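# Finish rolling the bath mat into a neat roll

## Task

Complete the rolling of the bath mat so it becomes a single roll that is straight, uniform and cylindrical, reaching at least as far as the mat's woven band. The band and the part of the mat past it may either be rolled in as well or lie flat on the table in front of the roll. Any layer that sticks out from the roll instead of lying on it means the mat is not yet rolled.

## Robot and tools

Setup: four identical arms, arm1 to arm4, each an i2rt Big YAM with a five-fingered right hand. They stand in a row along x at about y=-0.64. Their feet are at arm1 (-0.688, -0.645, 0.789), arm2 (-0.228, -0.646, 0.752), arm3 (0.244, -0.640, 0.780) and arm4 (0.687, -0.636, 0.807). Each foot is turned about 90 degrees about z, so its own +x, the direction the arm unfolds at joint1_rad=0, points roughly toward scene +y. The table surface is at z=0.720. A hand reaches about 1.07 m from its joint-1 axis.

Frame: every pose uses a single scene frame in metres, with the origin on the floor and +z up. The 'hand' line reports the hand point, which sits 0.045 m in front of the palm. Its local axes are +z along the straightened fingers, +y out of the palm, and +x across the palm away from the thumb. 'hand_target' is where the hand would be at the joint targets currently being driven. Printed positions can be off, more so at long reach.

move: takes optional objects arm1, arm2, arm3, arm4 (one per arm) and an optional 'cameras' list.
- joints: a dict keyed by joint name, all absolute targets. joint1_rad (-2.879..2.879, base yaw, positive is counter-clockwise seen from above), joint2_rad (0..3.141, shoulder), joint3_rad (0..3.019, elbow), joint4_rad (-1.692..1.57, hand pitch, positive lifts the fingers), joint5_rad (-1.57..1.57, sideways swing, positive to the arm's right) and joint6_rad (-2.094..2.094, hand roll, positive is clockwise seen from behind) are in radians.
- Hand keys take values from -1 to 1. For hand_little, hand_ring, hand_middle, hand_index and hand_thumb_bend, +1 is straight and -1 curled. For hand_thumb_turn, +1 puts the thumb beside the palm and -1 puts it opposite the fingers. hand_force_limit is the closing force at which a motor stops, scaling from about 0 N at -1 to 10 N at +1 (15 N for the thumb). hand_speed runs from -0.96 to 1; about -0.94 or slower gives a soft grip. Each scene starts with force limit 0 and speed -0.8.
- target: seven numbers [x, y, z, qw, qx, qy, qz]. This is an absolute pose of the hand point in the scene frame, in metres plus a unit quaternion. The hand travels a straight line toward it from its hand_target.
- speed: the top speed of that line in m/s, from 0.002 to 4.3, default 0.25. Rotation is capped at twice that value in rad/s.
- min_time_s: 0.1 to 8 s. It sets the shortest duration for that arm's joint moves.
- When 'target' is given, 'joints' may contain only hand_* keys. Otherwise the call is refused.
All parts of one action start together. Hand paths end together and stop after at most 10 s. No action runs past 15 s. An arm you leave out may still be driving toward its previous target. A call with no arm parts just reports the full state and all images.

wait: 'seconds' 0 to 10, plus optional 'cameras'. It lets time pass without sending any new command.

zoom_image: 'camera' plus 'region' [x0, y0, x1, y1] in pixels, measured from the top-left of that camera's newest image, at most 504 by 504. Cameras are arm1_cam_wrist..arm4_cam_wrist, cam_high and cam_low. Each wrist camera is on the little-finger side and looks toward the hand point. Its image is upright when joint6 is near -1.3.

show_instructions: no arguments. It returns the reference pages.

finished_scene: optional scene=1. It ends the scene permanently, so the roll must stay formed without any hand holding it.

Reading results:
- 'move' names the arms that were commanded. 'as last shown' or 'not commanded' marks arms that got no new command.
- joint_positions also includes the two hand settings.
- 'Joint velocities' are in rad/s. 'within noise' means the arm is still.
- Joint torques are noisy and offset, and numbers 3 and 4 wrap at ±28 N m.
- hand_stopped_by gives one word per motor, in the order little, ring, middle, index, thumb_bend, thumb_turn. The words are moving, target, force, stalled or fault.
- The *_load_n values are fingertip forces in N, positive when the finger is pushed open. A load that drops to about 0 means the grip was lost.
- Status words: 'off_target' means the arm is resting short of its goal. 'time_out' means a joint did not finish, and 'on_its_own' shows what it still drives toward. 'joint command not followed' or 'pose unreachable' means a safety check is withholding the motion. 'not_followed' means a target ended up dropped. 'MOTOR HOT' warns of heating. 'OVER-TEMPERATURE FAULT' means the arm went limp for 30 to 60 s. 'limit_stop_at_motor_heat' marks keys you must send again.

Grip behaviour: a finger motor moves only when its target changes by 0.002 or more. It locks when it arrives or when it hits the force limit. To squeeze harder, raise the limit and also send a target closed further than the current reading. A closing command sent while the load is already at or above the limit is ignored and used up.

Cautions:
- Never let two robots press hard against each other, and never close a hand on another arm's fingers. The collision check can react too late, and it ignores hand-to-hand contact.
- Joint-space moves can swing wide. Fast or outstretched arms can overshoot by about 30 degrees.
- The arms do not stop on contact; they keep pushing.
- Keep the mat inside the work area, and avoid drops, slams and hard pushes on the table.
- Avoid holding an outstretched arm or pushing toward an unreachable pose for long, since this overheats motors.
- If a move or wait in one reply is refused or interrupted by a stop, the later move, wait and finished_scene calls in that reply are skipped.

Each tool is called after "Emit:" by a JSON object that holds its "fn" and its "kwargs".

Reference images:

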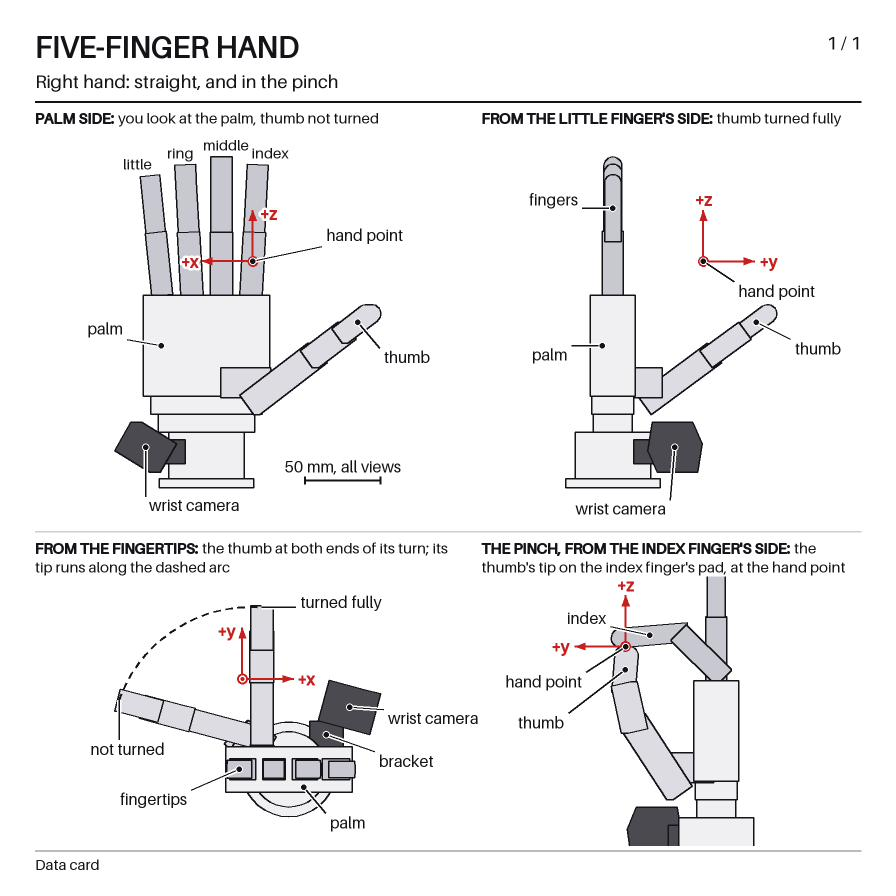

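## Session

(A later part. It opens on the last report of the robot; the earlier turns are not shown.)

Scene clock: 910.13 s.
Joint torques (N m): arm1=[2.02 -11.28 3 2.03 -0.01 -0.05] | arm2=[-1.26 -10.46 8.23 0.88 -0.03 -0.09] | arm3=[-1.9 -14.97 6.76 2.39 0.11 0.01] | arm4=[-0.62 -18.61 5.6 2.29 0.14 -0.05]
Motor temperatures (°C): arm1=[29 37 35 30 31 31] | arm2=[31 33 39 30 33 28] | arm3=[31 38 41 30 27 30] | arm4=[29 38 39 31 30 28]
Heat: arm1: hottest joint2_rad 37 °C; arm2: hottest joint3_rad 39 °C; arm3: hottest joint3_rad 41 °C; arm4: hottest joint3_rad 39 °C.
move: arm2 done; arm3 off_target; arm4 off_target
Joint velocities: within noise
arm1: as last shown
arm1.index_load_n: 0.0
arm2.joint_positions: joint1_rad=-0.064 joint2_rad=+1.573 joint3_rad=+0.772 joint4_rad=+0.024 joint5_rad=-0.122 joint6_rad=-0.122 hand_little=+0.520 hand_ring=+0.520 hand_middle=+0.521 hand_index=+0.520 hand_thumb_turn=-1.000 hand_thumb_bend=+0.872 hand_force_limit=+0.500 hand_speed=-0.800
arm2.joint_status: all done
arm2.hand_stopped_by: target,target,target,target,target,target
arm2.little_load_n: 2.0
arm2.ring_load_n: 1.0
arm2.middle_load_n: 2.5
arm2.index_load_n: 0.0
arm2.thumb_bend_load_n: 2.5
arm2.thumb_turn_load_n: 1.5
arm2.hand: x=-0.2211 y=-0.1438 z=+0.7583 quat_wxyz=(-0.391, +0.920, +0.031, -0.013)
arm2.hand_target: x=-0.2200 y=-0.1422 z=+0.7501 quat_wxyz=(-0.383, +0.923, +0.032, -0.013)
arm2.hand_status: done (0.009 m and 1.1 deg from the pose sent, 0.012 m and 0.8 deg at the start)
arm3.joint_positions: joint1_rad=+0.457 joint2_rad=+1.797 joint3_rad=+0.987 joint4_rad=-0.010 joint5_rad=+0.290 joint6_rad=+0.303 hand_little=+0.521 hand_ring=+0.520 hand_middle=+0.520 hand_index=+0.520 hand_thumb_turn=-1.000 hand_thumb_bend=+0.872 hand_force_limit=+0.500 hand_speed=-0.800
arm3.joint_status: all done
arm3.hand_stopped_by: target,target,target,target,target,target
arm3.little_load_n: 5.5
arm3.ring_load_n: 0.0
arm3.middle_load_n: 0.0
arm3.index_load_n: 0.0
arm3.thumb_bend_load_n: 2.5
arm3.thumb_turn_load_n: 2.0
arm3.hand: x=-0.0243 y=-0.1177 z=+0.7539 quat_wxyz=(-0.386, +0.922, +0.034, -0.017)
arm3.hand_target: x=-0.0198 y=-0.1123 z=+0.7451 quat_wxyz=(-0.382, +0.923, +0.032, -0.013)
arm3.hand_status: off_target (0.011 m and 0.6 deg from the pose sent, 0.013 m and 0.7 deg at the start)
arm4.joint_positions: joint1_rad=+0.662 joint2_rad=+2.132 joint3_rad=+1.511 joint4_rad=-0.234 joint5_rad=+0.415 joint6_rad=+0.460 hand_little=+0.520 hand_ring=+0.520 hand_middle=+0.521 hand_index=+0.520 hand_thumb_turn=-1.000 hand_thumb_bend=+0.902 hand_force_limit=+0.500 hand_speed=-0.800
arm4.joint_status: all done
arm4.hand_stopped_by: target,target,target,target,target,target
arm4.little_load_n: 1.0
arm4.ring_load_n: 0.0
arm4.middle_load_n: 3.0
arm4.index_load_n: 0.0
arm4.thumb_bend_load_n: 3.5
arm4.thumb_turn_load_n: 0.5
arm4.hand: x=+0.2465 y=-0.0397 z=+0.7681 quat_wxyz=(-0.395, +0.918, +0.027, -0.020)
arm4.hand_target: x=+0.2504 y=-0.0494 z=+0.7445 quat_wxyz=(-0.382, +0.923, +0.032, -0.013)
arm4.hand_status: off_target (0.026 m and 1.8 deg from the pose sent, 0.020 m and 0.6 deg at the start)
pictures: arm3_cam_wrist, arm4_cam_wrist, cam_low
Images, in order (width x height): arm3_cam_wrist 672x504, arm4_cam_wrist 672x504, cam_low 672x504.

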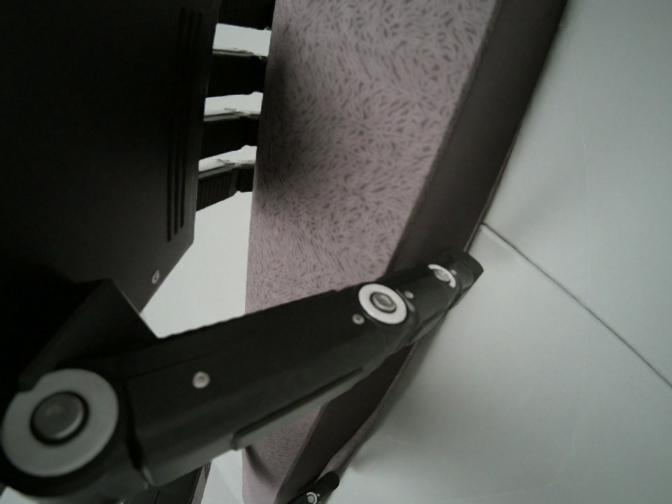

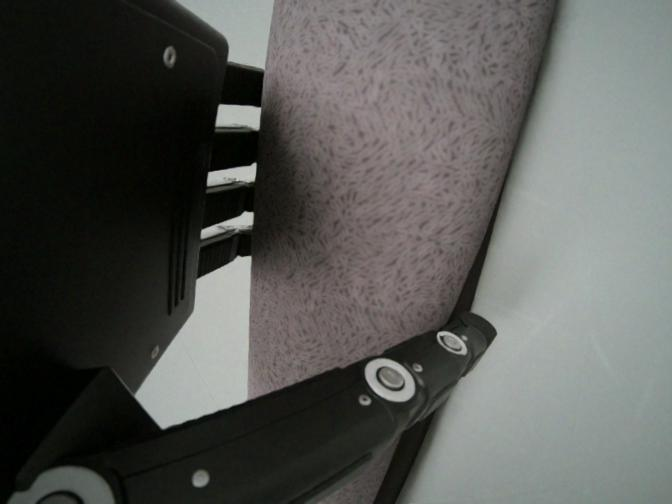

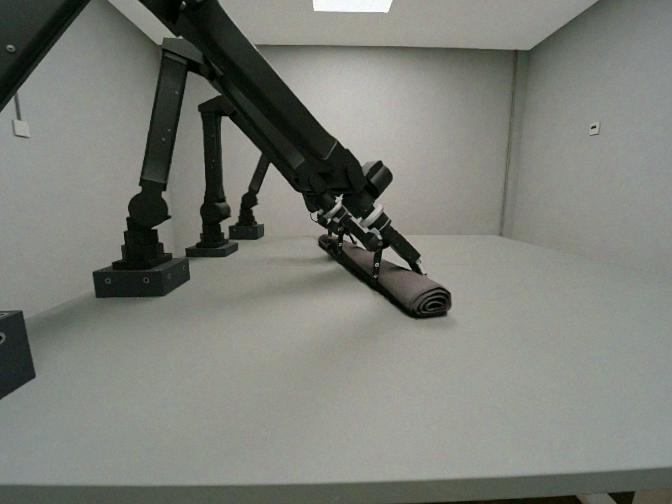

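Emit:
{"fn": "move", "kwargs": {"arm2": {"joints": {"hand_index": 0.68, "hand_middle": 0.68, "hand_ring": 0.68, "hand_little": 0.68, "hand_thumb_bend": 1.0, "hand_speed": -0.8}}, "arm3": {"joints": {"hand_index": 0.68, "hand_middle": 0.68, "hand_ring": 0.68, "hand_little": 0.68, "hand_thumb_bend": 1.0, "hand_speed": -0.8}}, "arm4": {"joints": {"hand_index": 0.68, "hand_middle": 0.68, "hand_ring": 0.68, "hand_little": 0.68, "hand_thumb_bend": 1.0, "hand_speed": -0.8}}}}

Emit:
{"fn": "move", "kwargs": {"arm2": {"target": [-0.22, -0.135, 0.85, 0.3825, -0.9233, -0.0322, 0.0134], "speed": 0.12, "joints": {"hand_index": 0.9, "hand_middle": 0.9, "hand_ring": 0.9, "hand_little": 0.9, "hand_speed": 0}}, "arm3": {"target": [-0.02, -0.102, 0.85, 0.3825, -0.9233, -0.0322, 0.0134], "speed": 0.12, "joints": {"hand_index": 0.9, "hand_middle": 0.9, "hand_ring": 0.9, "hand_little": 0.9, "hand_speed": 0}}, "arm4": {"target": [0.25, -0.035, 0.86, 0.3825, -0.9233, -0.0322, 0.0134], "speed": 0.12, "joints": {"hand_index": 0.9, "hand_middle": 0.9, "hand_ring": 0.9, "hand_little": 0.9, "hand_speed": 0}}, "cameras": ["cam_high", "cam_low", "arm1_cam_wrist"]}}

Emit:
{"fn": "zoom_image", "kwargs": {"camera": "cam_low", "region": [300, 200, 460, 330]}}

Emit:
{"fn": "zoom_image", "kwargs": {"camera": "arm1_cam_wrist", "region": [330, 70, 530, 250]}}

Scene clock: 911.53 s.
Joint torques (N m): arm1=[1.55 -11.28 3.15 1.88 -0.04 -0.09] | arm2=[-1.61 -9.82 7.77 0.99 0.03 -0.04] | arm3=[-1.9 -15.56 6.69 2.4 0.18 0.01] | arm4=[-0.73 -18.26 5.86 2.24 0.11 -0.05]
Motor temperatures (°C): arm1=[29 37 35 30 31 31] | arm2=[31 33 39 30 33 28] | arm3=[31 38 41 30 27 30] | arm4=[29 38 39 31 30 28]
Heat: arm1: hottest joint2_rad 37 °C; arm2: hottest joint3_rad 39 °C; arm3: hottest joint3_rad 41 °C; arm4: hottest joint3_rad 39 °C.
move: arm2 done; arm3 done; arm4 done
Joint velocities: within noise
arm1: as last shown
arm2.joint_positions: joint1_rad=-0.064 joint2_rad=+1.578 joint3_rad=+0.772 joint4_rad=+0.023 joint5_rad=-0.124 joint6_rad=-0.122 hand_little=+0.680 hand_ring=+0.680 hand_middle=+0.680 hand_index=+0.680 hand_thumb_turn=-1.000 hand_thumb_bend=+1.000 hand_force_limit=+0.500 hand_speed=-0.800
arm2.joint_status: all done
arm2.hand_stopped_by: target,target,target,target,target,target
arm2.little_load_n: 0.0
arm2.ring_load_n: 0.0
arm2.middle_load_n: 0.0
arm2.index_load_n: 0.0
arm2.thumb_bend_load_n: 0.0
arm2.thumb_turn_load_n: 0.0
arm2.hand: x=-0.2215 y=-0.1446 z=+0.7557 quat_wxyz=(-0.389, +0.921, +0.031, -0.015)
arm2.hand_target: x=-0.2200 y=-0.1422 z=+0.7501 quat_wxyz=(-0.383, +0.923, +0.032, -0.013)
arm2.hand_status: not commanded
arm3.joint_positions: joint1_rad=+0.457 joint2_rad=+1.804 joint3_rad=+0.987 joint4_rad=-0.010 joint5_rad=+0.287 joint6_rad=+0.303 hand_little=+0.680 hand_ring=+0.680 hand_middle=+0.680 hand_index=+0.680 hand_thumb_turn=-1.000 hand_thumb_bend=+1.000 hand_force_limit=+0.500 hand_speed=-0.800
arm3.joint_status: all done
arm3.hand_stopped_by: target,target,target,target,target,target
arm3.little_load_n: 1.0
arm3.ring_load_n: 0.0
arm3.middle_load_n: 0.0
arm3.index_load_n: 0.0
arm3.thumb_bend_load_n: 0.0
arm3.thumb_turn_load_n: 0.0
arm3.hand: x=-0.0243 y=-0.1188 z=+0.7502 quat_wxyz=(-0.383, +0.923, +0.035, -0.016)
arm3.hand_target: x=-0.0199 y=-0.1123 z=+0.7452 quat_wxyz=(-0.382, +0.923, +0.032, -0.013)
arm3.hand_status: not commanded
arm4.joint_positions: joint1_rad=+0.663 joint2_rad=+2.133 joint3_rad=+1.509 joint4_rad=-0.233 joint5_rad=+0.414 joint6_rad=+0.460 hand_little=+0.680 hand_ring=+0.680 hand_middle=+0.680 hand_index=+0.680 hand_thumb_turn=-1.000 hand_thumb_bend=+1.000 hand_force_limit=+0.500 hand_speed=-0.800
arm4.joint_status: all done
arm4.hand_stopped_by: target,target,target,target,target,target
arm4.little_load_n: 0.0
arm4.ring_load_n: -0.5
arm4.middle_load_n: 0.0
arm4.index_load_n: -0.5
arm4.thumb_bend_load_n: 0.0
arm4.thumb_turn_load_n: 0.0
arm4.hand: x=+0.2466 y=-0.0411 z=+0.7663 quat_wxyz=(-0.393, +0.919, +0.028, -0.020)
arm4.hand_target: x=+0.2505 y=-0.0494 z=+0.7443 quat_wxyz=(-0.382, +0.923, +0.032, -0.013)
arm4.hand_status: not commanded
pictures: none

Scene clock: 913.33 s.
Joint torques (N m): arm1=[1.32 -11.52 2.71 2.04 -0.04 0.05] | arm2=[-0.03 -11.69 12.26 1.03 0.07 -0.01] | arm3=[-2.2 -18.67 10.65 1.57 0.15 -0.07] | arm4=[-1.2 -20.89 11.41 1.28 0.09 -0.15]
Motor temperatures (°C): arm1=[29 37 35 30 31 31] | arm2=[31 33 39 30 33 28] | arm3=[31 38 41 30 27 30] | arm4=[29 38 39 31 30 28]
Heat: arm1: hottest joint2_rad 37 °C; arm2: hottest joint3_rad 39 °C; arm3: hottest joint3_rad 41 °C; arm4: hottest joint3_rad 39 °C.
move: arm2 off_target; arm3 off_target; arm4 off_target
Joint velocities: within noise
arm1: as last shown
arm2.joint_positions: joint1_rad=-0.064 joint2_rad=+1.438 joint3_rad=+0.878 joint4_rad=-0.283 joint5_rad=-0.122 joint6_rad=-0.122 hand_little=+0.900 hand_ring=+0.900 hand_middle=+0.900 hand_index=+0.900 hand_thumb_turn=-1.000 hand_thumb_bend=+1.000 hand_force_limit=+0.500 hand_speed=+0.000
arm2.joint_status: all done
arm2.hand_stopped_by: target,target,target,target,target,target
arm2.little_load_n: 0.0
arm2.ring_load_n: 0.0
arm2.middle_load_n: 0.0
arm2.index_load_n: 0.0
arm2.thumb_bend_load_n: 0.0
arm2.thumb_turn_load_n: 0.0
arm2.hand: x=-0.2219 y=-0.1533 z=+0.8264 quat_wxyz=(-0.361, +0.932, +0.029, -0.018)
arm2.hand_target: x=-0.2201 y=-0.1359 z=+0.8503 quat_wxyz=(-0.383, +0.923, +0.032, -0.013)
arm2.hand_status: off_target (0.030 m and 2.7 deg from the pose sent, 0.095 m and 0.8 deg at the start)
arm3.joint_positions: joint1_rad=+0.450 joint2_rad=+1.678 joint3_rad=+1.058 joint4_rad=-0.272 joint5_rad=+0.283 joint6_rad=+0.303 hand_little=+0.900 hand_ring=+0.900 hand_middle=+0.900 hand_index=+0.900 hand_thumb_turn=-1.000 hand_thumb_bend=+1.000 hand_force_limit=+0.500 hand_speed=+0.000
arm3.joint_status: all done
arm3.hand_stopped_by: target,target,target,target,target,target
arm3.little_load_n: 0.0
arm3.ring_load_n: 0.0
arm3.middle_load_n: 0.0
arm3.index_load_n: 0.0
arm3.thumb_bend_load_n: 0.0
arm3.thumb_turn_load_n: 0.0
arm3.hand: x=-0.0161 y=-0.1273 z=+0.8145 quat_wxyz=(-0.355, +0.934, +0.038, -0.004)
arm3.hand_target: x=-0.0192 y=-0.1035 z=+0.8506 quat_wxyz=(-0.383, +0.923, +0.032, -0.013)
arm3.hand_status: off_target (0.044 m and 3.6 deg from the pose sent, 0.101 m and 0.5 deg at the start)
arm4.joint_positions: joint1_rad=+0.659 joint2_rad=+2.036 joint3_rad=+1.559 joint4_rad=-0.461 joint5_rad=+0.406 joint6_rad=+0.458 hand_little=+0.900 hand_ring=+0.900 hand_middle=+0.900 hand_index=+0.900 hand_thumb_turn=-1.000 hand_thumb_bend=+1.000 hand_force_limit=+0.500 hand_speed=+0.000
arm4.joint_status: all done
arm4.hand_stopped_by: target,target,target,target,target,target
arm4.little_load_n: -0.5
arm4.ring_load_n: 0.5
arm4.middle_load_n: -0.5
arm4.index_load_n: 0.0
arm4.thumb_bend_load_n: 0.0
arm4.thumb_turn_load_n: 0.0
arm4.hand: x=+0.2594 y=-0.0547 z=+0.8268 quat_wxyz=(-0.362, +0.931, +0.037, +0.000)
arm4.hand_target: x=+0.2511 y=-0.0362 z=+0.8607 quat_wxyz=(-0.383, +0.923, +0.032, -0.013)
arm4.hand_status: off_target (0.040 m and 3.0 deg from the pose sent, 0.094 m and 1.7 deg at the start)
pictures: arm1_cam_wrist, cam_high, cam_low
Images, in order (width x height): arm1_cam_wrist 672x504, cam_high 672x504, cam_low 672x504.

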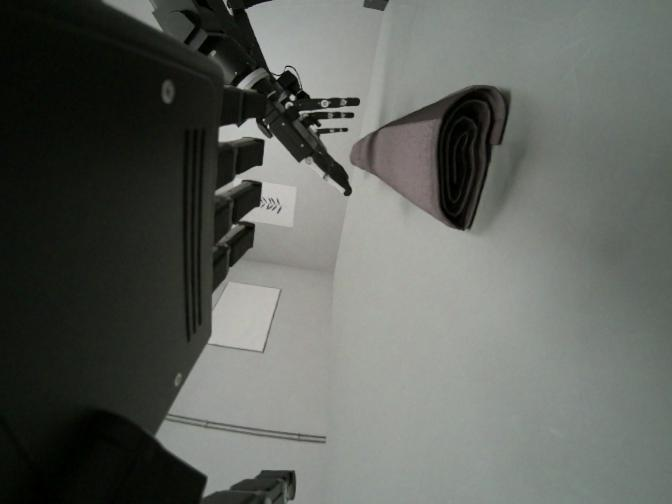

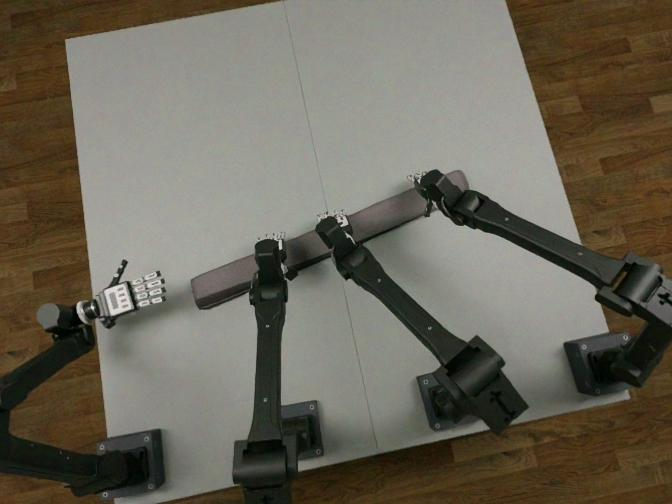

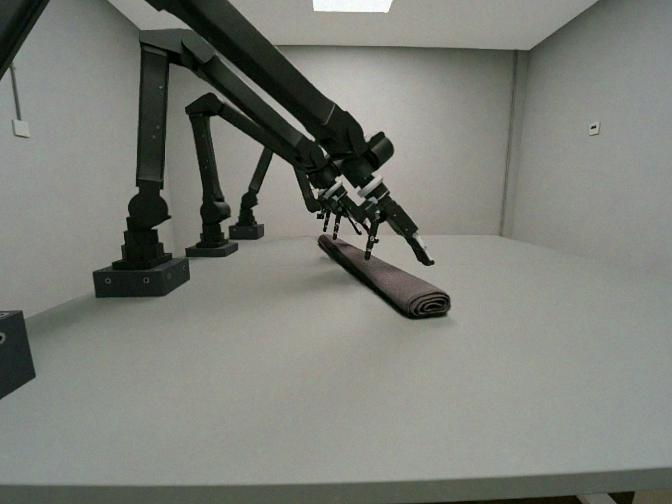

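Scaled by 3.150 from the camera's image (finer frame: 960x720).

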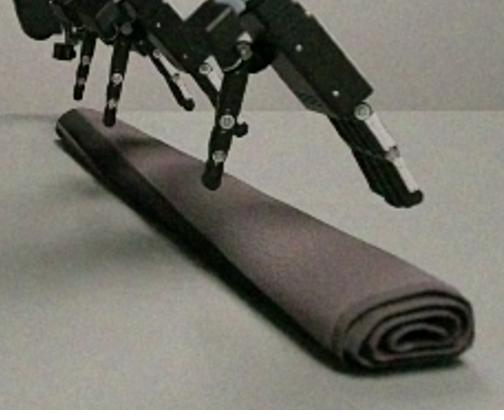

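Scaled by 2.520 from the camera's image (finer frame: 960x720).

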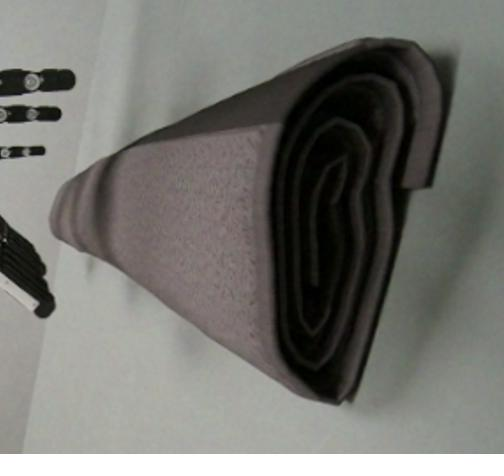

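Emit:
{"fn": "zoom_image", "kwargs": {"camera": "cam_low", "region": [370, 240, 480, 340]}}

Scaled by 4.582 from the camera's image (finer frame: 960x720).

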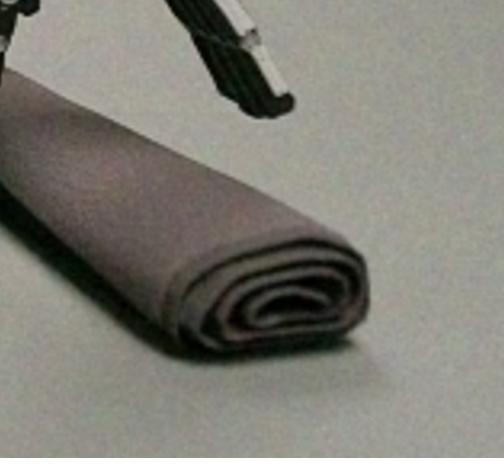

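Emit:
{"fn": "move", "kwargs": {"arm2": {"target": [-0.22, -0.28, 0.88, 0.3825, -0.9233, -0.0322, 0.0134], "speed": 0.2}, "arm3": {"target": [0.08, -0.095, 0.83, 0.3825, -0.9233, -0.0322, 0.0134], "speed": 0.2}, "arm4": {"target": [0.355, -0.035, 0.84, 0.3825, -0.9233, -0.0322, 0.0134], "speed": 0.2}}}

Emit:
{"fn": "move", "kwargs": {"arm3": {"target": [0.08, -0.093, 0.79, 0.3825, -0.9233, -0.0322, 0.0134], "speed": 0.1}, "arm4": {"target": [0.355, -0.032, 0.80, 0.3825, -0.9233, -0.0322, 0.0134], "speed": 0.1}, "cameras": ["cam_high", "cam_low", "arm3_cam_wrist", "arm4_cam_wrist"]}}

Emit:
{"fn": "zoom_image", "kwargs": {"camera": "cam_low", "region": [300, 200, 460, 330]}}

Scene clock: 915.60 s.
Joint torques (N m): arm1=[1.79 -11.4 3.06 2.1 -0.06 0.01] | arm2=[-1.9 -6.01 9.1 1.09 -0.11 -0.15] | arm3=[-1.44 -18.9 6.54 3.06 0.07 -0.09] | arm4=[-1.03 -20.13 6.28 2.62 0.09 -0.22]
Motor temperatures (°C): arm1=[29 37 35 30 31 31] | arm2=[31 33 39 30 33 28] | arm3=[31 38 41 30 27 30] | arm4=[29 38 39 31 30 28]
Heat: arm1: hottest joint2_rad 37 °C; arm2: hottest joint3_rad 39 °C; arm3: hottest joint3_rad 41 °C; arm4: hottest joint3_rad 39 °C.
move: arm2 done; arm3 off_target; arm4 off_target
Joint velocities: within noise
arm1: as last shown
arm1.middle_load_n: -0.5
arm2.joint_positions: joint1_rad=-0.108 joint2_rad=+0.980 joint3_rad=+0.651 joint4_rad=-0.472 joint5_rad=-0.156 joint6_rad=-0.155 hand_little=+0.900 hand_ring=+0.900 hand_middle=+0.900 hand_index=+0.900 hand_thumb_turn=-1.000 hand_thumb_bend=+1.000 hand_force_limit=+0.500 hand_speed=+0.000
arm2.joint_status: not commanded
arm2.hand_stopped_by: target,target,target,target,target,target
arm2.little_load_n: 0.0
arm2.ring_load_n: 0.0
arm2.middle_load_n: 0.0
arm2.index_load_n: 0.0
arm2.thumb_bend_load_n: 0.0
arm2.thumb_turn_load_n: 0.0
arm2.hand: x=-0.2228 y=-0.2775 z=+0.8795 quat_wxyz=(-0.382, +0.923, +0.031, -0.016)
arm2.hand_target: x=-0.2200 y=-0.2800 z=+0.8800 quat_wxyz=(-0.382, +0.923, +0.032, -0.013)
arm2.hand_status: done (0.004 m and 0.3 deg from the pose sent, 0.138 m and 2.7 deg at the start)
arm3.joint_positions: joint1_rad=+0.246 joint2_rad=+1.651 joint3_rad=+1.001 joint4_rad=-0.198 joint5_rad=+0.147 joint6_rad=+0.160 hand_little=+0.900 hand_ring=+0.900 hand_middle=+0.900 hand_index=+0.900 hand_thumb_turn=-1.000 hand_thumb_bend=+1.000 hand_force_limit=+0.500 hand_speed=+0.000
arm3.joint_status: not commanded
arm3.hand_stopped_by: target,target,target,target,target,target
arm3.little_load_n: 0.0
arm3.ring_load_n: 0.0
arm3.middle_load_n: 0.0
arm3.index_load_n: 0.0
arm3.thumb_bend_load_n: 0.0
arm3.thumb_turn_load_n: 0.0
arm3.hand: x=+0.0775 y=-0.1024 z=+0.8110 quat_wxyz=(-0.359, +0.933, +0.030, -0.011)
arm3.hand_target: x=+0.0799 y=-0.0952 z=+0.8297 quat_wxyz=(-0.382, +0.923, +0.032, -0.013)
arm3.hand_status: off_target (0.021 m and 2.9 deg from the pose sent, 0.103 m and 3.6 deg at the start)
arm4.joint_positions: joint1_rad=+0.511 joint2_rad=+1.936 joint3_rad=+1.378 joint4_rad=-0.315 joint5_rad=+0.314 joint6_rad=+0.344 hand_little=+0.900 hand_ring=+0.900 hand_middle=+0.900 hand_index=+0.900 hand_thumb_turn=-1.000 hand_thumb_bend=+1.000 hand_force_limit=+0.500 hand_speed=+0.000
arm4.joint_status: not commanded
arm4.hand_stopped_by: target,target,target,target,target,target
arm4.little_load_n: 0.0
arm4.ring_load_n: 0.0
arm4.middle_load_n: 0.0
arm4.index_load_n: 0.0
arm4.thumb_bend_load_n: 0.0
arm4.thumb_turn_load_n: 0.0
arm4.hand: x=+0.3557 y=-0.0362 z=+0.8267 quat_wxyz=(-0.370, +0.928, +0.030, -0.007)
arm4.hand_target: x=+0.3550 y=-0.0350 z=+0.8399 quat_wxyz=(-0.382, +0.923, +0.032, -0.013)
arm4.hand_status: off_target (0.013 m and 1.7 deg from the pose sent, 0.099 m and 3.0 deg at the start)
pictures: none

Scene clock: 916.87 s.
Joint torques (N m): arm1=[1.49 -12.57 3.17 2.06 -0.03 0.01] | arm2=[-0.56 -6.12 8.84 1.01 -0.14 -0.05] | arm3=[-1.61 -15.38 6.39 3.12 0.07 -0.1] | arm4=[-0.85 -17.08 6.43 2.55 0.03 -0.15]
Motor temperatures (°C): arm1=[29 37 35 30 31 31] | arm2=[31 33 39 30 33 28] | arm3=[31 38 41 30 27 30] | arm4=[29 38 39 31 30 28]
Heat: arm1: hottest joint2_rad 37 °C; arm2: hottest joint3_rad 39 °C; arm3: hottest joint3_rad 41 °C; arm4: hottest joint3_rad 39 °C.
move: arm3 done; arm4 done
Joint velocities: within noise
arm1, arm2: as last shown
arm1.little_load_n: -0.5
arm1.middle_load_n: 0.0
arm1.thumb_turn_load_n: -0.5
arm2.hand_target: x=-0.2200 y=-0.2800 z=+0.8800 quat_wxyz=(-0.383, +0.923, +0.032, -0.013)
arm3.joint_positions: joint1_rad=+0.246 joint2_rad=+1.686 joint3_rad=+0.965 joint4_rad=-0.089 joint5_rad=+0.145 joint6_rad=+0.159 hand_little=+0.900 hand_ring=+0.900 hand_middle=+0.900 hand_index=+0.900 hand_thumb_turn=-1.000 hand_thumb_bend=+1.000 hand_force_limit=+0.500 hand_speed=+0.000
arm3.joint_status: not commanded
arm3.hand_stopped_by: target,target,target,target,target,target
arm3.little_load_n: 0.0
arm3.ring_load_n: 0.0
arm3.middle_load_n: 0.0
arm3.index_load_n: 0.0
arm3.thumb_bend_load_n: 0.0
arm3.thumb_turn_load_n: -0.5
arm3.hand: x=+0.0759 y=-0.0979 z=+0.7918 quat_wxyz=(-0.376, +0.926, +0.029, -0.015)
arm3.hand_target: x=+0.0799 y=-0.0932 z=+0.7901 quat_wxyz=(-0.382, +0.923, +0.032, -0.013)
arm3.hand_status: done (0.007 m and 0.9 deg from the pose sent, 0.023 m and 2.9 deg at the start)
arm4.joint_positions: joint1_rad=+0.511 joint2_rad=+1.962 joint3_rad=+1.352 joint4_rad=-0.229 joint5_rad=+0.312 joint6_rad=+0.342 hand_little=+0.900 hand_ring=+0.900 hand_middle=+0.900 hand_index=+0.900 hand_thumb_turn=-1.000 hand_thumb_bend=+1.000 hand_force_limit=+0.500 hand_speed=+0.000
arm4.joint_status: not commanded
arm4.hand_stopped_by: target,target,target,target,target,target
arm4.little_load_n: 0.0
arm4.ring_load_n: -0.5
arm4.middle_load_n: 0.0
arm4.index_load_n: 0.0
arm4.thumb_bend_load_n: 0.0
arm4.thumb_turn_load_n: 0.5
arm4.hand: x=+0.3527 y=-0.0315 z=+0.8100 quat_wxyz=(-0.384, +0.923, +0.029, -0.015)
arm4.hand_target: x=+0.3550 y=-0.0322 z=+0.8002 quat_wxyz=(-0.382, +0.923, +0.032, -0.013)
arm4.hand_status: done (0.010 m and 0.5 deg from the pose sent, 0.027 m and 1.7 deg at the start)
pictures: arm3_cam_wrist, arm4_cam_wrist, cam_high, cam_low
Images, in order (width x height): arm3_cam_wrist 672x504, arm4_cam_wrist 672x504, cam_high 672x504, cam_low 672x504.

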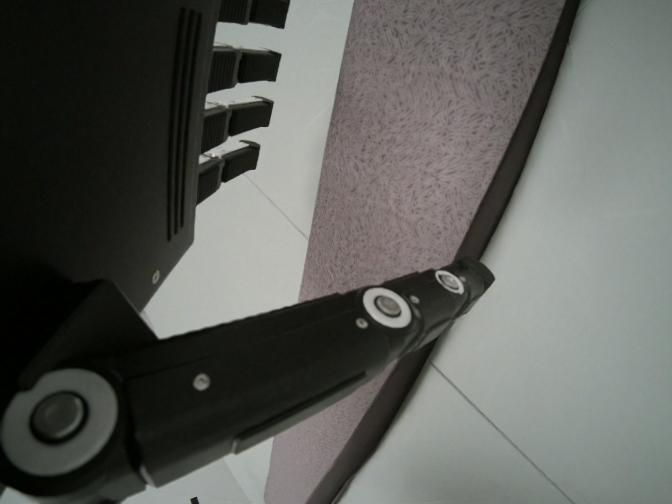

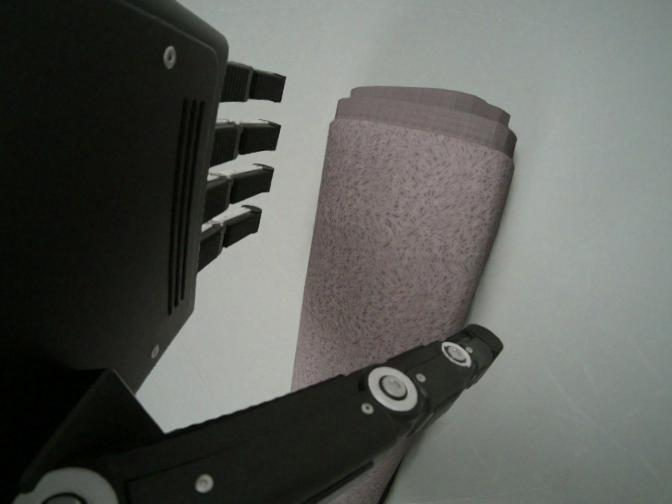

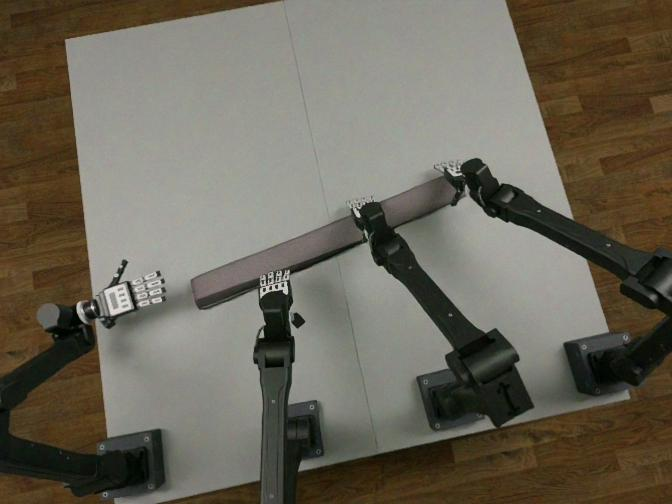

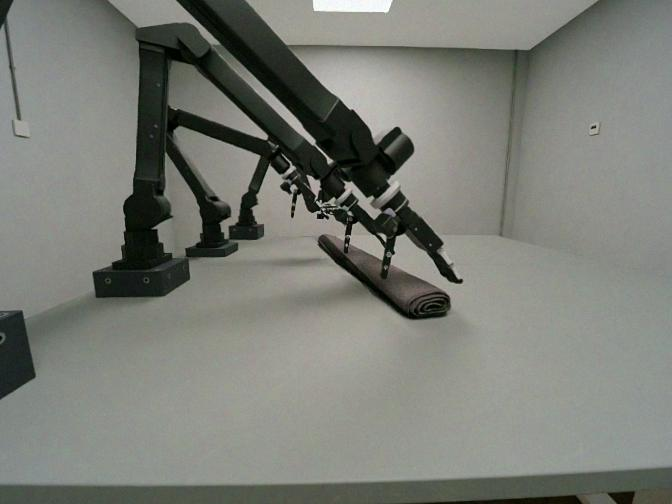

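Scaled by 3.150 from the camera's image (finer frame: 960x720).

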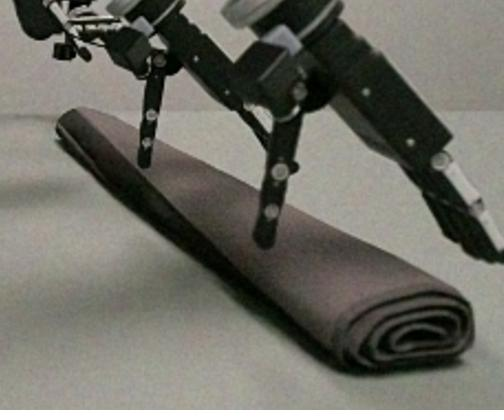

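Emit:
{"fn": "move", "kwargs": {"arm3": {"target": [0.08, -0.092, 0.749, 0.3825, -0.9233, -0.0322, 0.0134], "speed": 0.08}, "arm4": {"target": [0.355, -0.032, 0.753, 0.3825, -0.9233, -0.0322, 0.0134], "speed": 0.08}, "cameras": ["cam_low", "arm3_cam_wrist", "arm4_cam_wrist", "cam_high"]}}

Scene clock: 918.93 s.
Joint torques (N m): arm1=[1.32 -11.93 3.18 1.98 0.07 -0.05] | arm2=[-1.2 -6.07 9.02 0.81 -0.23 -0.12] | arm3=[-1.67 -15.85 5.75 3.15 0.06 -0.09] | arm4=[-0.56 -17.67 6.09 2.56 0.06 -0.2]
Motor temperatures (°C): arm1=[29 37 35 30 31 31] | arm2=[31 33 39 30 33 28] | arm3=[31 38 41 30 27 30] | arm4=[29 38 39 31 30 28]
Heat: arm1: hottest joint2_rad 37 °C; arm2: hottest joint3_rad 39 °C; arm3: hottest joint3_rad 41 °C; arm4: hottest joint3_rad 39 °C.
move: arm3 done; arm4 done
Joint velocities: within noise
arm1, arm2: as last shown
arm1.little_load_n: 0.0
arm1.middle_load_n: -0.5
arm2.middle_load_n: -0.5
arm3.joint_positions: joint1_rad=+0.246 joint2_rad=+1.771 joint3_rad=+0.940 joint4_rad=+0.021 joint5_rad=+0.145 joint6_rad=+0.158 hand_little=+0.900 hand_ring=+0.900 hand_middle=+0.900 hand_index=+0.900 hand_thumb_turn=-1.000 hand_thumb_bend=+1.000 hand_force_limit=+0.500 hand_speed=+0.000
arm3.joint_status: not commanded
arm3.hand_stopped_by: target,target,target,target,target,target
arm3.little_load_n: 0.0
arm3.ring_load_n: 0.0
arm3.middle_load_n: -0.5
arm3.index_load_n: 0.0
arm3.thumb_bend_load_n: 0.0
arm3.thumb_turn_load_n: 0.0
arm3.hand: x=+0.0753 y=-0.0962 z=+0.7514 quat_wxyz=(-0.376, +0.926, +0.030, -0.016)
arm3.hand_target: x=+0.0799 y=-0.0922 z=+0.7490 quat_wxyz=(-0.382, +0.923, +0.032, -0.013)
arm3.hand_status: done (0.007 m and 0.8 deg from the pose sent, 0.043 m and 0.9 deg at the start)
arm4.joint_positions: joint1_rad=+0.511 joint2_rad=+2.039 joint3_rad=+1.327 joint4_rad=-0.128 joint5_rad=+0.312 joint6_rad=+0.341 hand_little=+0.900 hand_ring=+0.900 hand_middle=+0.900 hand_index=+0.900 hand_thumb_turn=-1.000 hand_thumb_bend=+1.000 hand_force_limit=+0.500 hand_speed=+0.000
arm4.joint_status: not commanded
arm4.hand_stopped_by: target,target,target,target,target,target
arm4.little_load_n: 0.0
arm4.ring_load_n: 0.0
arm4.middle_load_n: 0.5
arm4.index_load_n: -0.5
arm4.thumb_bend_load_n: 0.0
arm4.thumb_turn_load_n: 0.0
arm4.hand: x=+0.3528 y=-0.0311 z=+0.7622 quat_wxyz=(-0.383, +0.923, +0.029, -0.015)
arm4.hand_target: x=+0.3550 y=-0.0321 z=+0.7532 quat_wxyz=(-0.382, +0.923, +0.032, -0.013)
arm4.hand_status: done (0.009 m and 0.4 deg from the pose sent, 0.057 m and 0.5 deg at the start)
pictures: arm3_cam_wrist, arm4_cam_wrist, cam_high, cam_low
Images, in order (width x height): arm3_cam_wrist 672x504, arm4_cam_wrist 672x504, cam_high 672x504, cam_low 672x504.

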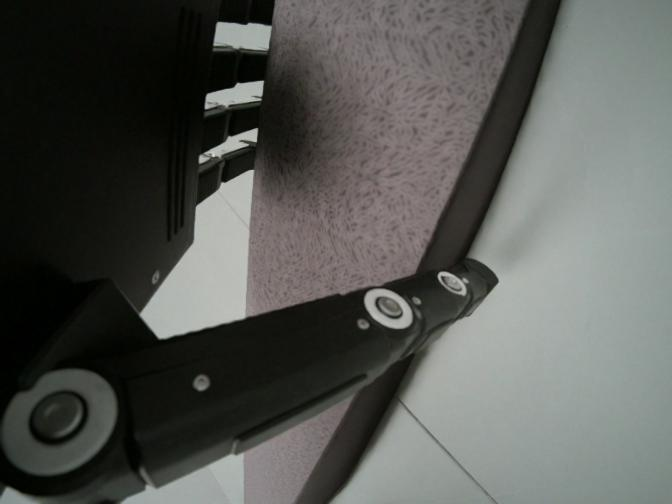

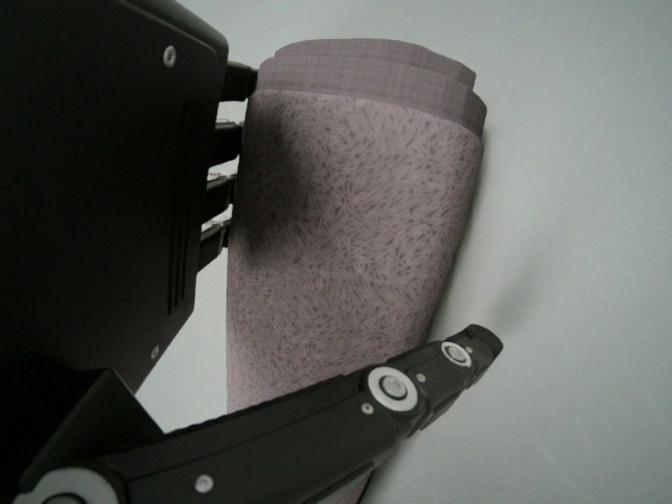

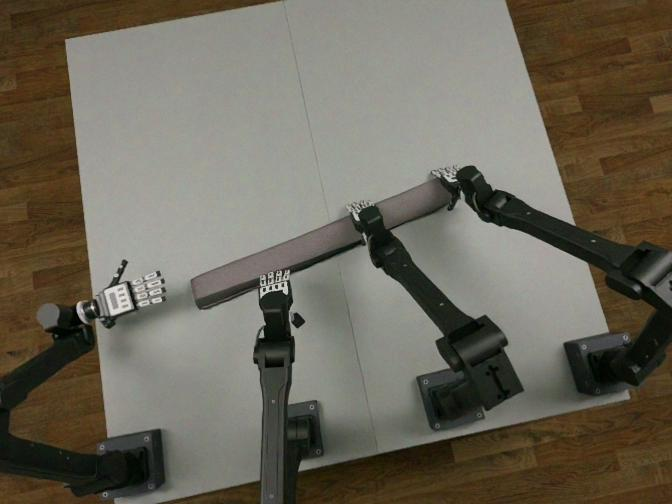

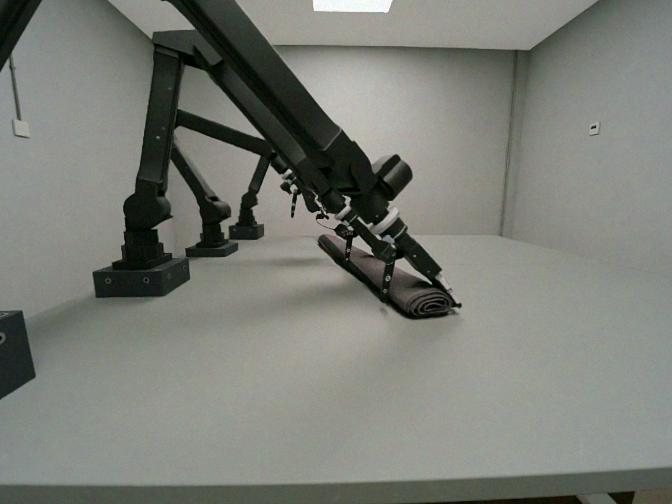

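Emit:
{"fn": "move", "kwargs": {"arm3": {"target": [0.08, -0.086, 0.745, 0.3825, -0.9233, -0.0322, 0.0134], "speed": 0.03, "joints": {"hand_little": 0.52, "hand_ring": 0.52, "hand_middle": 0.52, "hand_index": 0.52, "hand_thumb_bend": 0.87, "hand_speed": -0.8}}, "arm4": {"target": [0.355, -0.027, 0.745, 0.3825, -0.9233, -0.0322, 0.0134], "speed": 0.03, "joints": {"hand_little": 0.52, "hand_ring": 0.52, "hand_middle": 0.52, "hand_index": 0.52, "hand_thumb_bend": 0.87, "hand_speed": -0.8}}, "cameras": ["cam_low", "arm3_cam_wrist", "arm4_cam_wrist"]}}

Emit:
{"fn": "zoom_image", "kwargs": {"camera": "cam_low", "region": [300, 200, 480, 340]}}

Scene clock: 920.87 s.
Joint torques (N m): arm1=[1.73 -11.69 3.11 1.95 0.06 0] | arm2=[-0.32 -7.12 8.99 1.05 -0.15 -0.12] | arm3=[-1.96 -14.39 6.78 2.66 0.23 0.06] | arm4=[-0.62 -16.03 6.95 1.62 -0.09 -0.12]
Motor temperatures (°C): arm1=[29 37 35 30 31 31] | arm2=[31 33 39 30 33 28] | arm3=[31 38 41 30 27 30] | arm4=[29 38 39 31 30 28]
Heat: arm1: hottest joint2_rad 37 °C; arm2: hottest joint3_rad 39 °C; arm3: hottest joint3_rad 41 °C; arm4: hottest joint3_rad 39 °C.
move: arm3 off_target; arm4 off_target
Joint velocities: within noise
arm1, arm2: as last shown
arm1.ring_load_n: -0.5
arm1.middle_load_n: 0.0
arm1.thumb_turn_load_n: 0.0
arm2.middle_load_n: 0.0
arm3.joint_positions: joint1_rad=+0.245 joint2_rad=+1.774 joint3_rad=+0.940 joint4_rad=+0.039 joint5_rad=+0.139 joint6_rad=+0.139 hand_little=+0.521 hand_ring=+0.520 hand_middle=+0.520 hand_index=+0.520 hand_thumb_turn=-1.000 hand_thumb_bend=+0.873 hand_force_limit=+0.500 hand_speed=-0.800
arm3.joint_status: all done
arm3.hand_stopped_by: target,target,target,target,target,target
arm3.little_load_n: 6.0
arm3.ring_load_n: 0.0
arm3.middle_load_n: 0.0
arm3.index_load_n: 0.0
arm3.thumb_bend_load_n: 3.5
arm3.thumb_turn_load_n: 0.0
arm3.hand: x=+0.0747 y=-0.0933 z=+0.7520 quat_wxyz=(-0.383, +0.923, +0.039, -0.016)
arm3.hand_target: x=+0.0801 y=-0.0864 z=+0.7451 quat_wxyz=(-0.382, +0.923, +0.032, -0.013)
arm3.hand_status: off_target (0.011 m and 0.8 deg from the pose sent, 0.013 m and 0.8 deg at the start)
arm4.joint_positions: joint1_rad=+0.508 joint2_rad=+2.040 joint3_rad=+1.327 joint4_rad=-0.098 joint5_rad=+0.312 joint6_rad=+0.337 hand_little=+0.520 hand_ring=+0.520 hand_middle=+0.521 hand_index=+0.520 hand_thumb_turn=-1.000 hand_thumb_bend=+0.871 hand_force_limit=+0.500 hand_speed=-0.800
arm4.joint_status: all done
arm4.hand_stopped_by: target,target,target,target,target,target
arm4.little_load_n: 1.0
arm4.ring_load_n: 0.0
arm4.middle_load_n: 3.0
arm4.index_load_n: 0.0
arm4.thumb_bend_load_n: 1.5
arm4.thumb_turn_load_n: 0.5
arm4.hand: x=+0.3517 y=-0.0241 z=+0.7659 quat_wxyz=(-0.395, +0.918, +0.027, -0.020)
arm4.hand_target: x=+0.3553 y=-0.0276 z=+0.7454 quat_wxyz=(-0.382, +0.923, +0.032, -0.013)
arm4.hand_status: off_target (0.021 m and 1.9 deg from the pose sent, 0.018 m and 0.4 deg at the start)
pictures: arm3_cam_wrist, arm4_cam_wrist, cam_low
Images, in order (width x height): arm3_cam_wrist 672x504, arm4_cam_wrist 672x504, cam_low 672x504.

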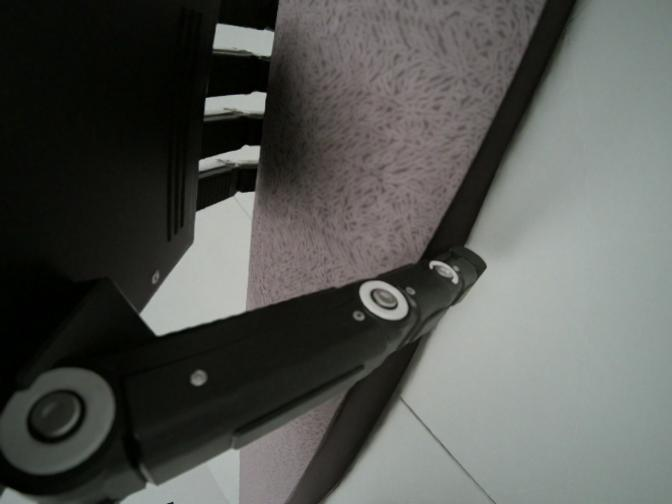

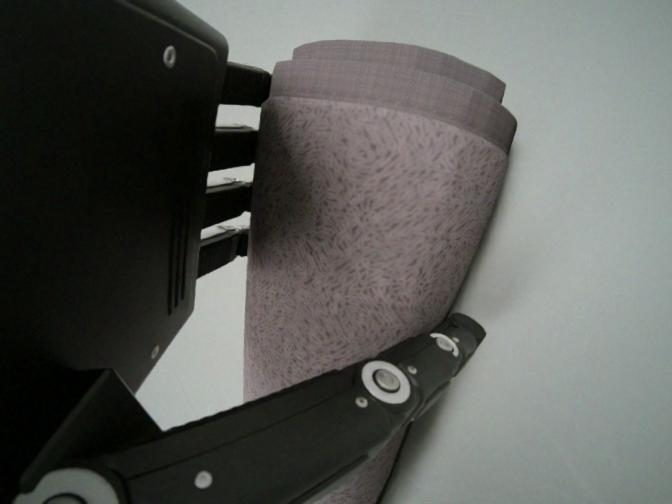

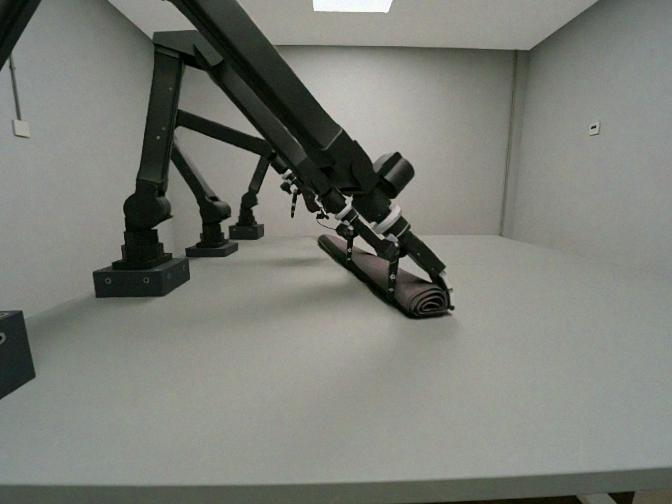

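Scaled by 2.800 from the camera's image (finer frame: 960x720).

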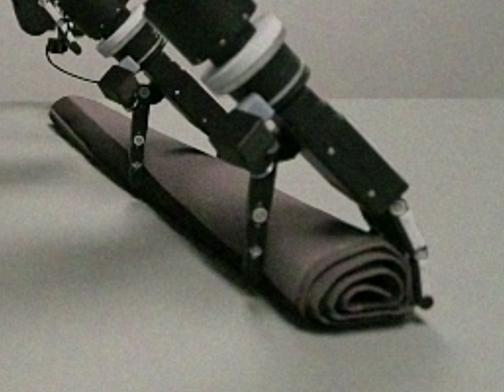

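Emit:
{"fn": "move", "kwargs": {"arm3": {"joints": {"hand_little": 0.46, "hand_ring": 0.46, "hand_middle": 0.46, "hand_index": 0.46, "hand_thumb_bend": 0.83, "hand_speed": -0.8}}, "arm4": {"joints": {"hand_little": 0.46, "hand_ring": 0.46, "hand_middle": 0.46, "hand_index": 0.46, "hand_thumb_bend": 0.83, "hand_speed": -0.8}}, "cameras": ["cam_low"]}}

Emit:
{"fn": "zoom_image", "kwargs": {"camera": "cam_low", "region": [300, 200, 480, 340]}}

Scene clock: 921.73 s.
Joint torques (N m): arm1=[0.85 -11.05 3.07 2.09 0.02 -0.04] | arm2=[-2.43 -6.3 9.05 1.03 -0.08 -0.11] | arm3=[-1.96 -14.56 6.79 2.39 0.23 0.1] | arm4=[-0.97 -16.15 6.76 1.77 -0.09 -0.15]
Motor temperatures (°C): arm1=[29 37 35 30 31 31] | arm2=[31 33 39 30 33 28] | arm3=[31 38 41 30 27 30] | arm4=[29 38 39 31 30 28]
Heat: arm1: hottest joint2_rad 37 °C; arm2: hottest joint3_rad 39 °C; arm3: hottest joint3_rad 41 °C; arm4: hottest joint3_rad 39 °C.
move: arm3 done; arm4 done
Joint velocities: within noise
arm1.joint_positions: joint1_rad=+0.160 joint2_rad=+1.969 joint3_rad=+0.709 joint4_rad=+1.215 joint5_rad=+1.520 joint6_rad=+0.035 hand_little=+1.000 hand_ring=+1.000 hand_middle=+1.000 hand_index=+1.000 hand_thumb_turn=+1.000 hand_thumb_bend=+1.000 hand_force_limit=+0.500 hand_speed=+0.000
arm1.joint_status: not commanded
arm1.hand_stopped_by: target,target,target,target,target,target
arm1.little_load_n: 0.0
arm1.ring_load_n: 0.0
arm1.middle_load_n: 0.0
arm1.index_load_n: 0.0
arm1.thumb_bend_load_n: 0.0
arm1.thumb_turn_load_n: 0.0
arm1.hand: x=-0.5545 y=-0.1625 z=+0.8138 quat_wxyz=(-0.539, +0.545, -0.452, +0.456)
arm1.hand_target: x=-0.5550 y=-0.1649 z=+0.8151 quat_wxyz=(-0.542, +0.542, -0.455, +0.454)
arm1.hand_status: not commanded
arm2: as last shown
arm3.joint_positions: joint1_rad=+0.245 joint2_rad=+1.775 joint3_rad=+0.940 joint4_rad=+0.045 joint5_rad=+0.138 joint6_rad=+0.137 hand_little=+0.460 hand_ring=+0.460 hand_middle=+0.460 hand_index=+0.460 hand_thumb_turn=-1.000 hand_thumb_bend=+0.831 hand_force_limit=+0.500 hand_speed=-0.800
arm3.joint_status: all done
arm3.hand_stopped_by: target,target,target,target,target,target
arm3.little_load_n: 2.5
arm3.ring_load_n: 0.0
arm3.middle_load_n: 0.5
arm3.index_load_n: 0.0
arm3.thumb_bend_load_n: 2.0
arm3.thumb_turn_load_n: -1.0
arm3.hand: x=+0.0743 y=-0.0922 z=+0.7523 quat_wxyz=(-0.385, +0.922, +0.040, -0.017)
arm3.hand_target: x=+0.0801 y=-0.0863 z=+0.7452 quat_wxyz=(-0.383, +0.923, +0.032, -0.013)
arm3.hand_status: not commanded
arm4.joint_positions: joint1_rad=+0.507 joint2_rad=+2.040 joint3_rad=+1.327 joint4_rad=-0.094 joint5_rad=+0.312 joint6_rad=+0.336 hand_little=+0.461 hand_ring=+0.460 hand_middle=+0.461 hand_index=+0.460 hand_thumb_turn=-1.000 hand_thumb_bend=+0.832 hand_force_limit=+0.500 hand_speed=-0.800
arm4.joint_status: all done
arm4.hand_stopped_by: target,target,target,target,target,target
arm4.little_load_n: 2.0
arm4.ring_load_n: 0.0
arm4.middle_load_n: 3.0
arm4.index_load_n: 0.0
arm4.thumb_bend_load_n: 3.0
arm4.thumb_turn_load_n: 1.0
arm4.hand: x=+0.3516 y=-0.0233 z=+0.7664 quat_wxyz=(-0.397, +0.917, +0.027, -0.020)
arm4.hand_target: x=+0.3552 y=-0.0276 z=+0.7454 quat_wxyz=(-0.383, +0.923, +0.032, -0.014)
arm4.hand_status: not commanded
Images, in order (width x height): cam_low 672x504.

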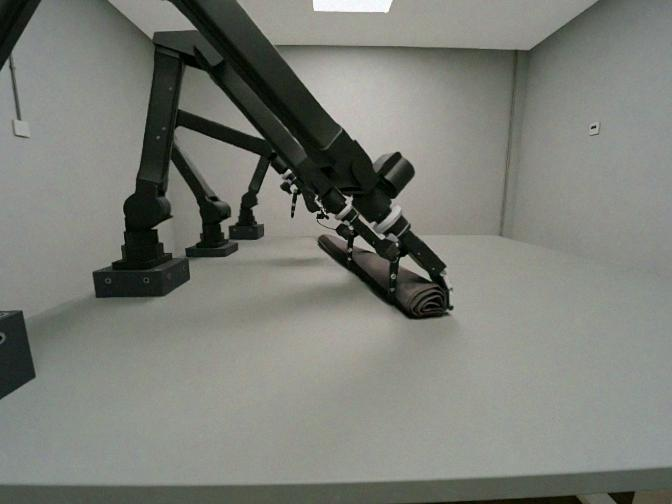

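Scaled by 2.800 from the camera's image (finer frame: 960x720).

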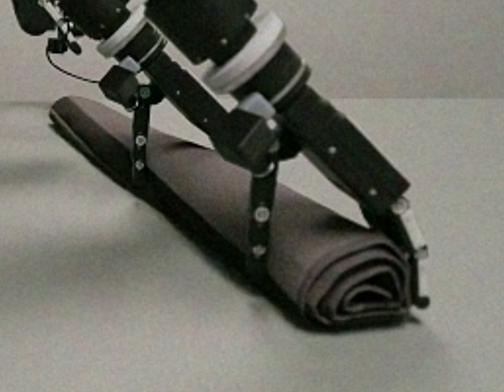

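Emit:
{"fn": "move", "kwargs": {"arm3": {"joints": {"hand_little": 0.4, "hand_ring": 0.4, "hand_middle": 0.4, "hand_index": 0.4, "hand_thumb_bend": 0.78, "hand_speed": -0.8}}, "arm4": {"joints": {"hand_little": 0.4, "hand_ring": 0.4, "hand_middle": 0.4, "hand_index": 0.4, "hand_thumb_bend": 0.78, "hand_speed": -0.8}}, "cameras": ["cam_low"]}}

Emit:
{"fn": "zoom_image", "kwargs": {"camera": "cam_low", "region": [300, 200, 480, 340]}}

Scene clock: 922.57 s.
Joint torques (N m): arm1=[1.08 -11.28 3.03 2.14 -0.02 -0.02] | arm2=[-1.2 -5.25 9.01 1.25 -0.17 -0.08] | arm3=[-1.96 -14.56 6.79 2.39 0.23 0.09] | arm4=[-0.44 -15.97 6.65 1.72 -0.07 -0.07]
Motor temperatures (°C): arm1=[29 37 35 30 31 31] | arm2=[31 33 39 30 33 28] | arm3=[31 38 41 30 27 30] | arm4=[29 38 39 31 30 28]
Heat: arm1: hottest joint2_rad 37 °C; arm2: hottest joint3_rad 39 °C; arm3: hottest joint3_rad 41 °C; arm4: hottest joint3_rad 39 °C.
move: arm3 done; arm4 done
Joint velocities: within noise
arm1, arm2: as last shown
arm1.thumb_turn_load_n: -0.5
arm3.joint_positions: joint1_rad=+0.245 joint2_rad=+1.775 joint3_rad=+0.940 joint4_rad=+0.045 joint5_rad=+0.138 joint6_rad=+0.137 hand_little=+0.400 hand_ring=+0.400 hand_middle=+0.400 hand_index=+0.400 hand_thumb_turn=-1.000 hand_thumb_bend=+0.782 hand_force_limit=+0.500 hand_speed=-0.800
arm3.joint_status: all done
arm3.hand_stopped_by: target,target,target,target,target,target
arm3.little_load_n: 2.0
arm3.ring_load_n: 0.0
arm3.middle_load_n: 2.0
arm3.index_load_n: 0.0
arm3.thumb_bend_load_n: 2.0
arm3.thumb_turn_load_n: 0.0
arm3.hand: x=+0.0743 y=-0.0922 z=+0.7523 quat_wxyz=(-0.385, +0.922, +0.040, -0.017)
arm3.hand_target: x=+0.0801 y=-0.0863 z=+0.7452 quat_wxyz=(-0.383, +0.923, +0.032, -0.013)
arm3.hand_status: not commanded
arm4.joint_positions: joint1_rad=+0.507 joint2_rad=+2.040 joint3_rad=+1.327 joint4_rad=-0.092 joint5_rad=+0.312 joint6_rad=+0.331 hand_little=+0.401 hand_ring=+0.400 hand_middle=+0.401 hand_index=+0.400 hand_thumb_turn=-1.000 hand_thumb_bend=+0.784 hand_force_limit=+0.500 hand_speed=-0.800
arm4.joint_status: all done
arm4.hand_stopped_by: target,target,target,target,target,target
arm4.little_load_n: 3.5
arm4.ring_load_n: 1.0
arm4.middle_load_n: 2.0
arm4.index_load_n: 0.0
arm4.thumb_bend_load_n: 5.0
arm4.thumb_turn_load_n: 2.0
arm4.hand: x=+0.3519 y=-0.0229 z=+0.7666 quat_wxyz=(-0.398, +0.917, +0.029, -0.020)
arm4.hand_target: x=+0.3553 y=-0.0276 z=+0.7454 quat_wxyz=(-0.382, +0.923, +0.032, -0.013)
arm4.hand_status: not commanded
Images, in order (width x height): cam_low 672x504.

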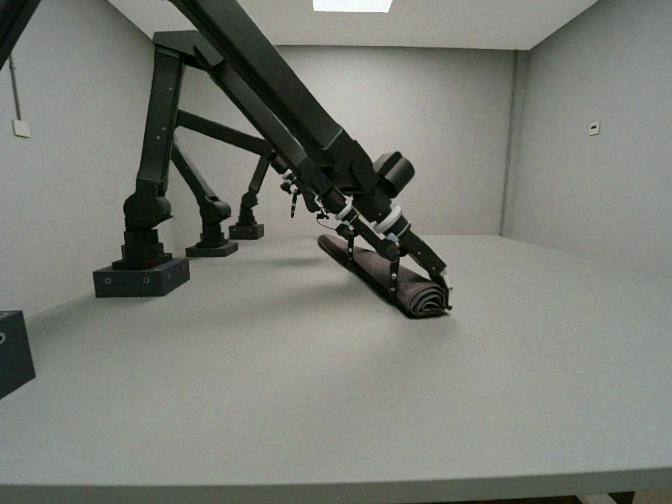

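Scaled by 2.800 from the camera's image (finer frame: 960x720).

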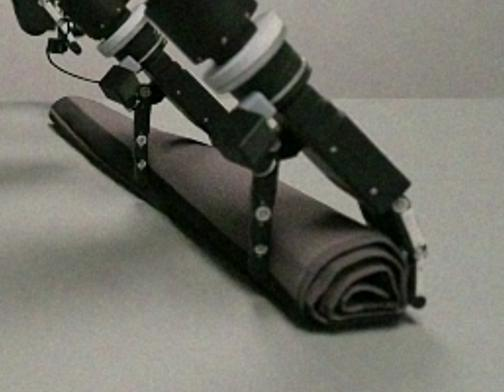

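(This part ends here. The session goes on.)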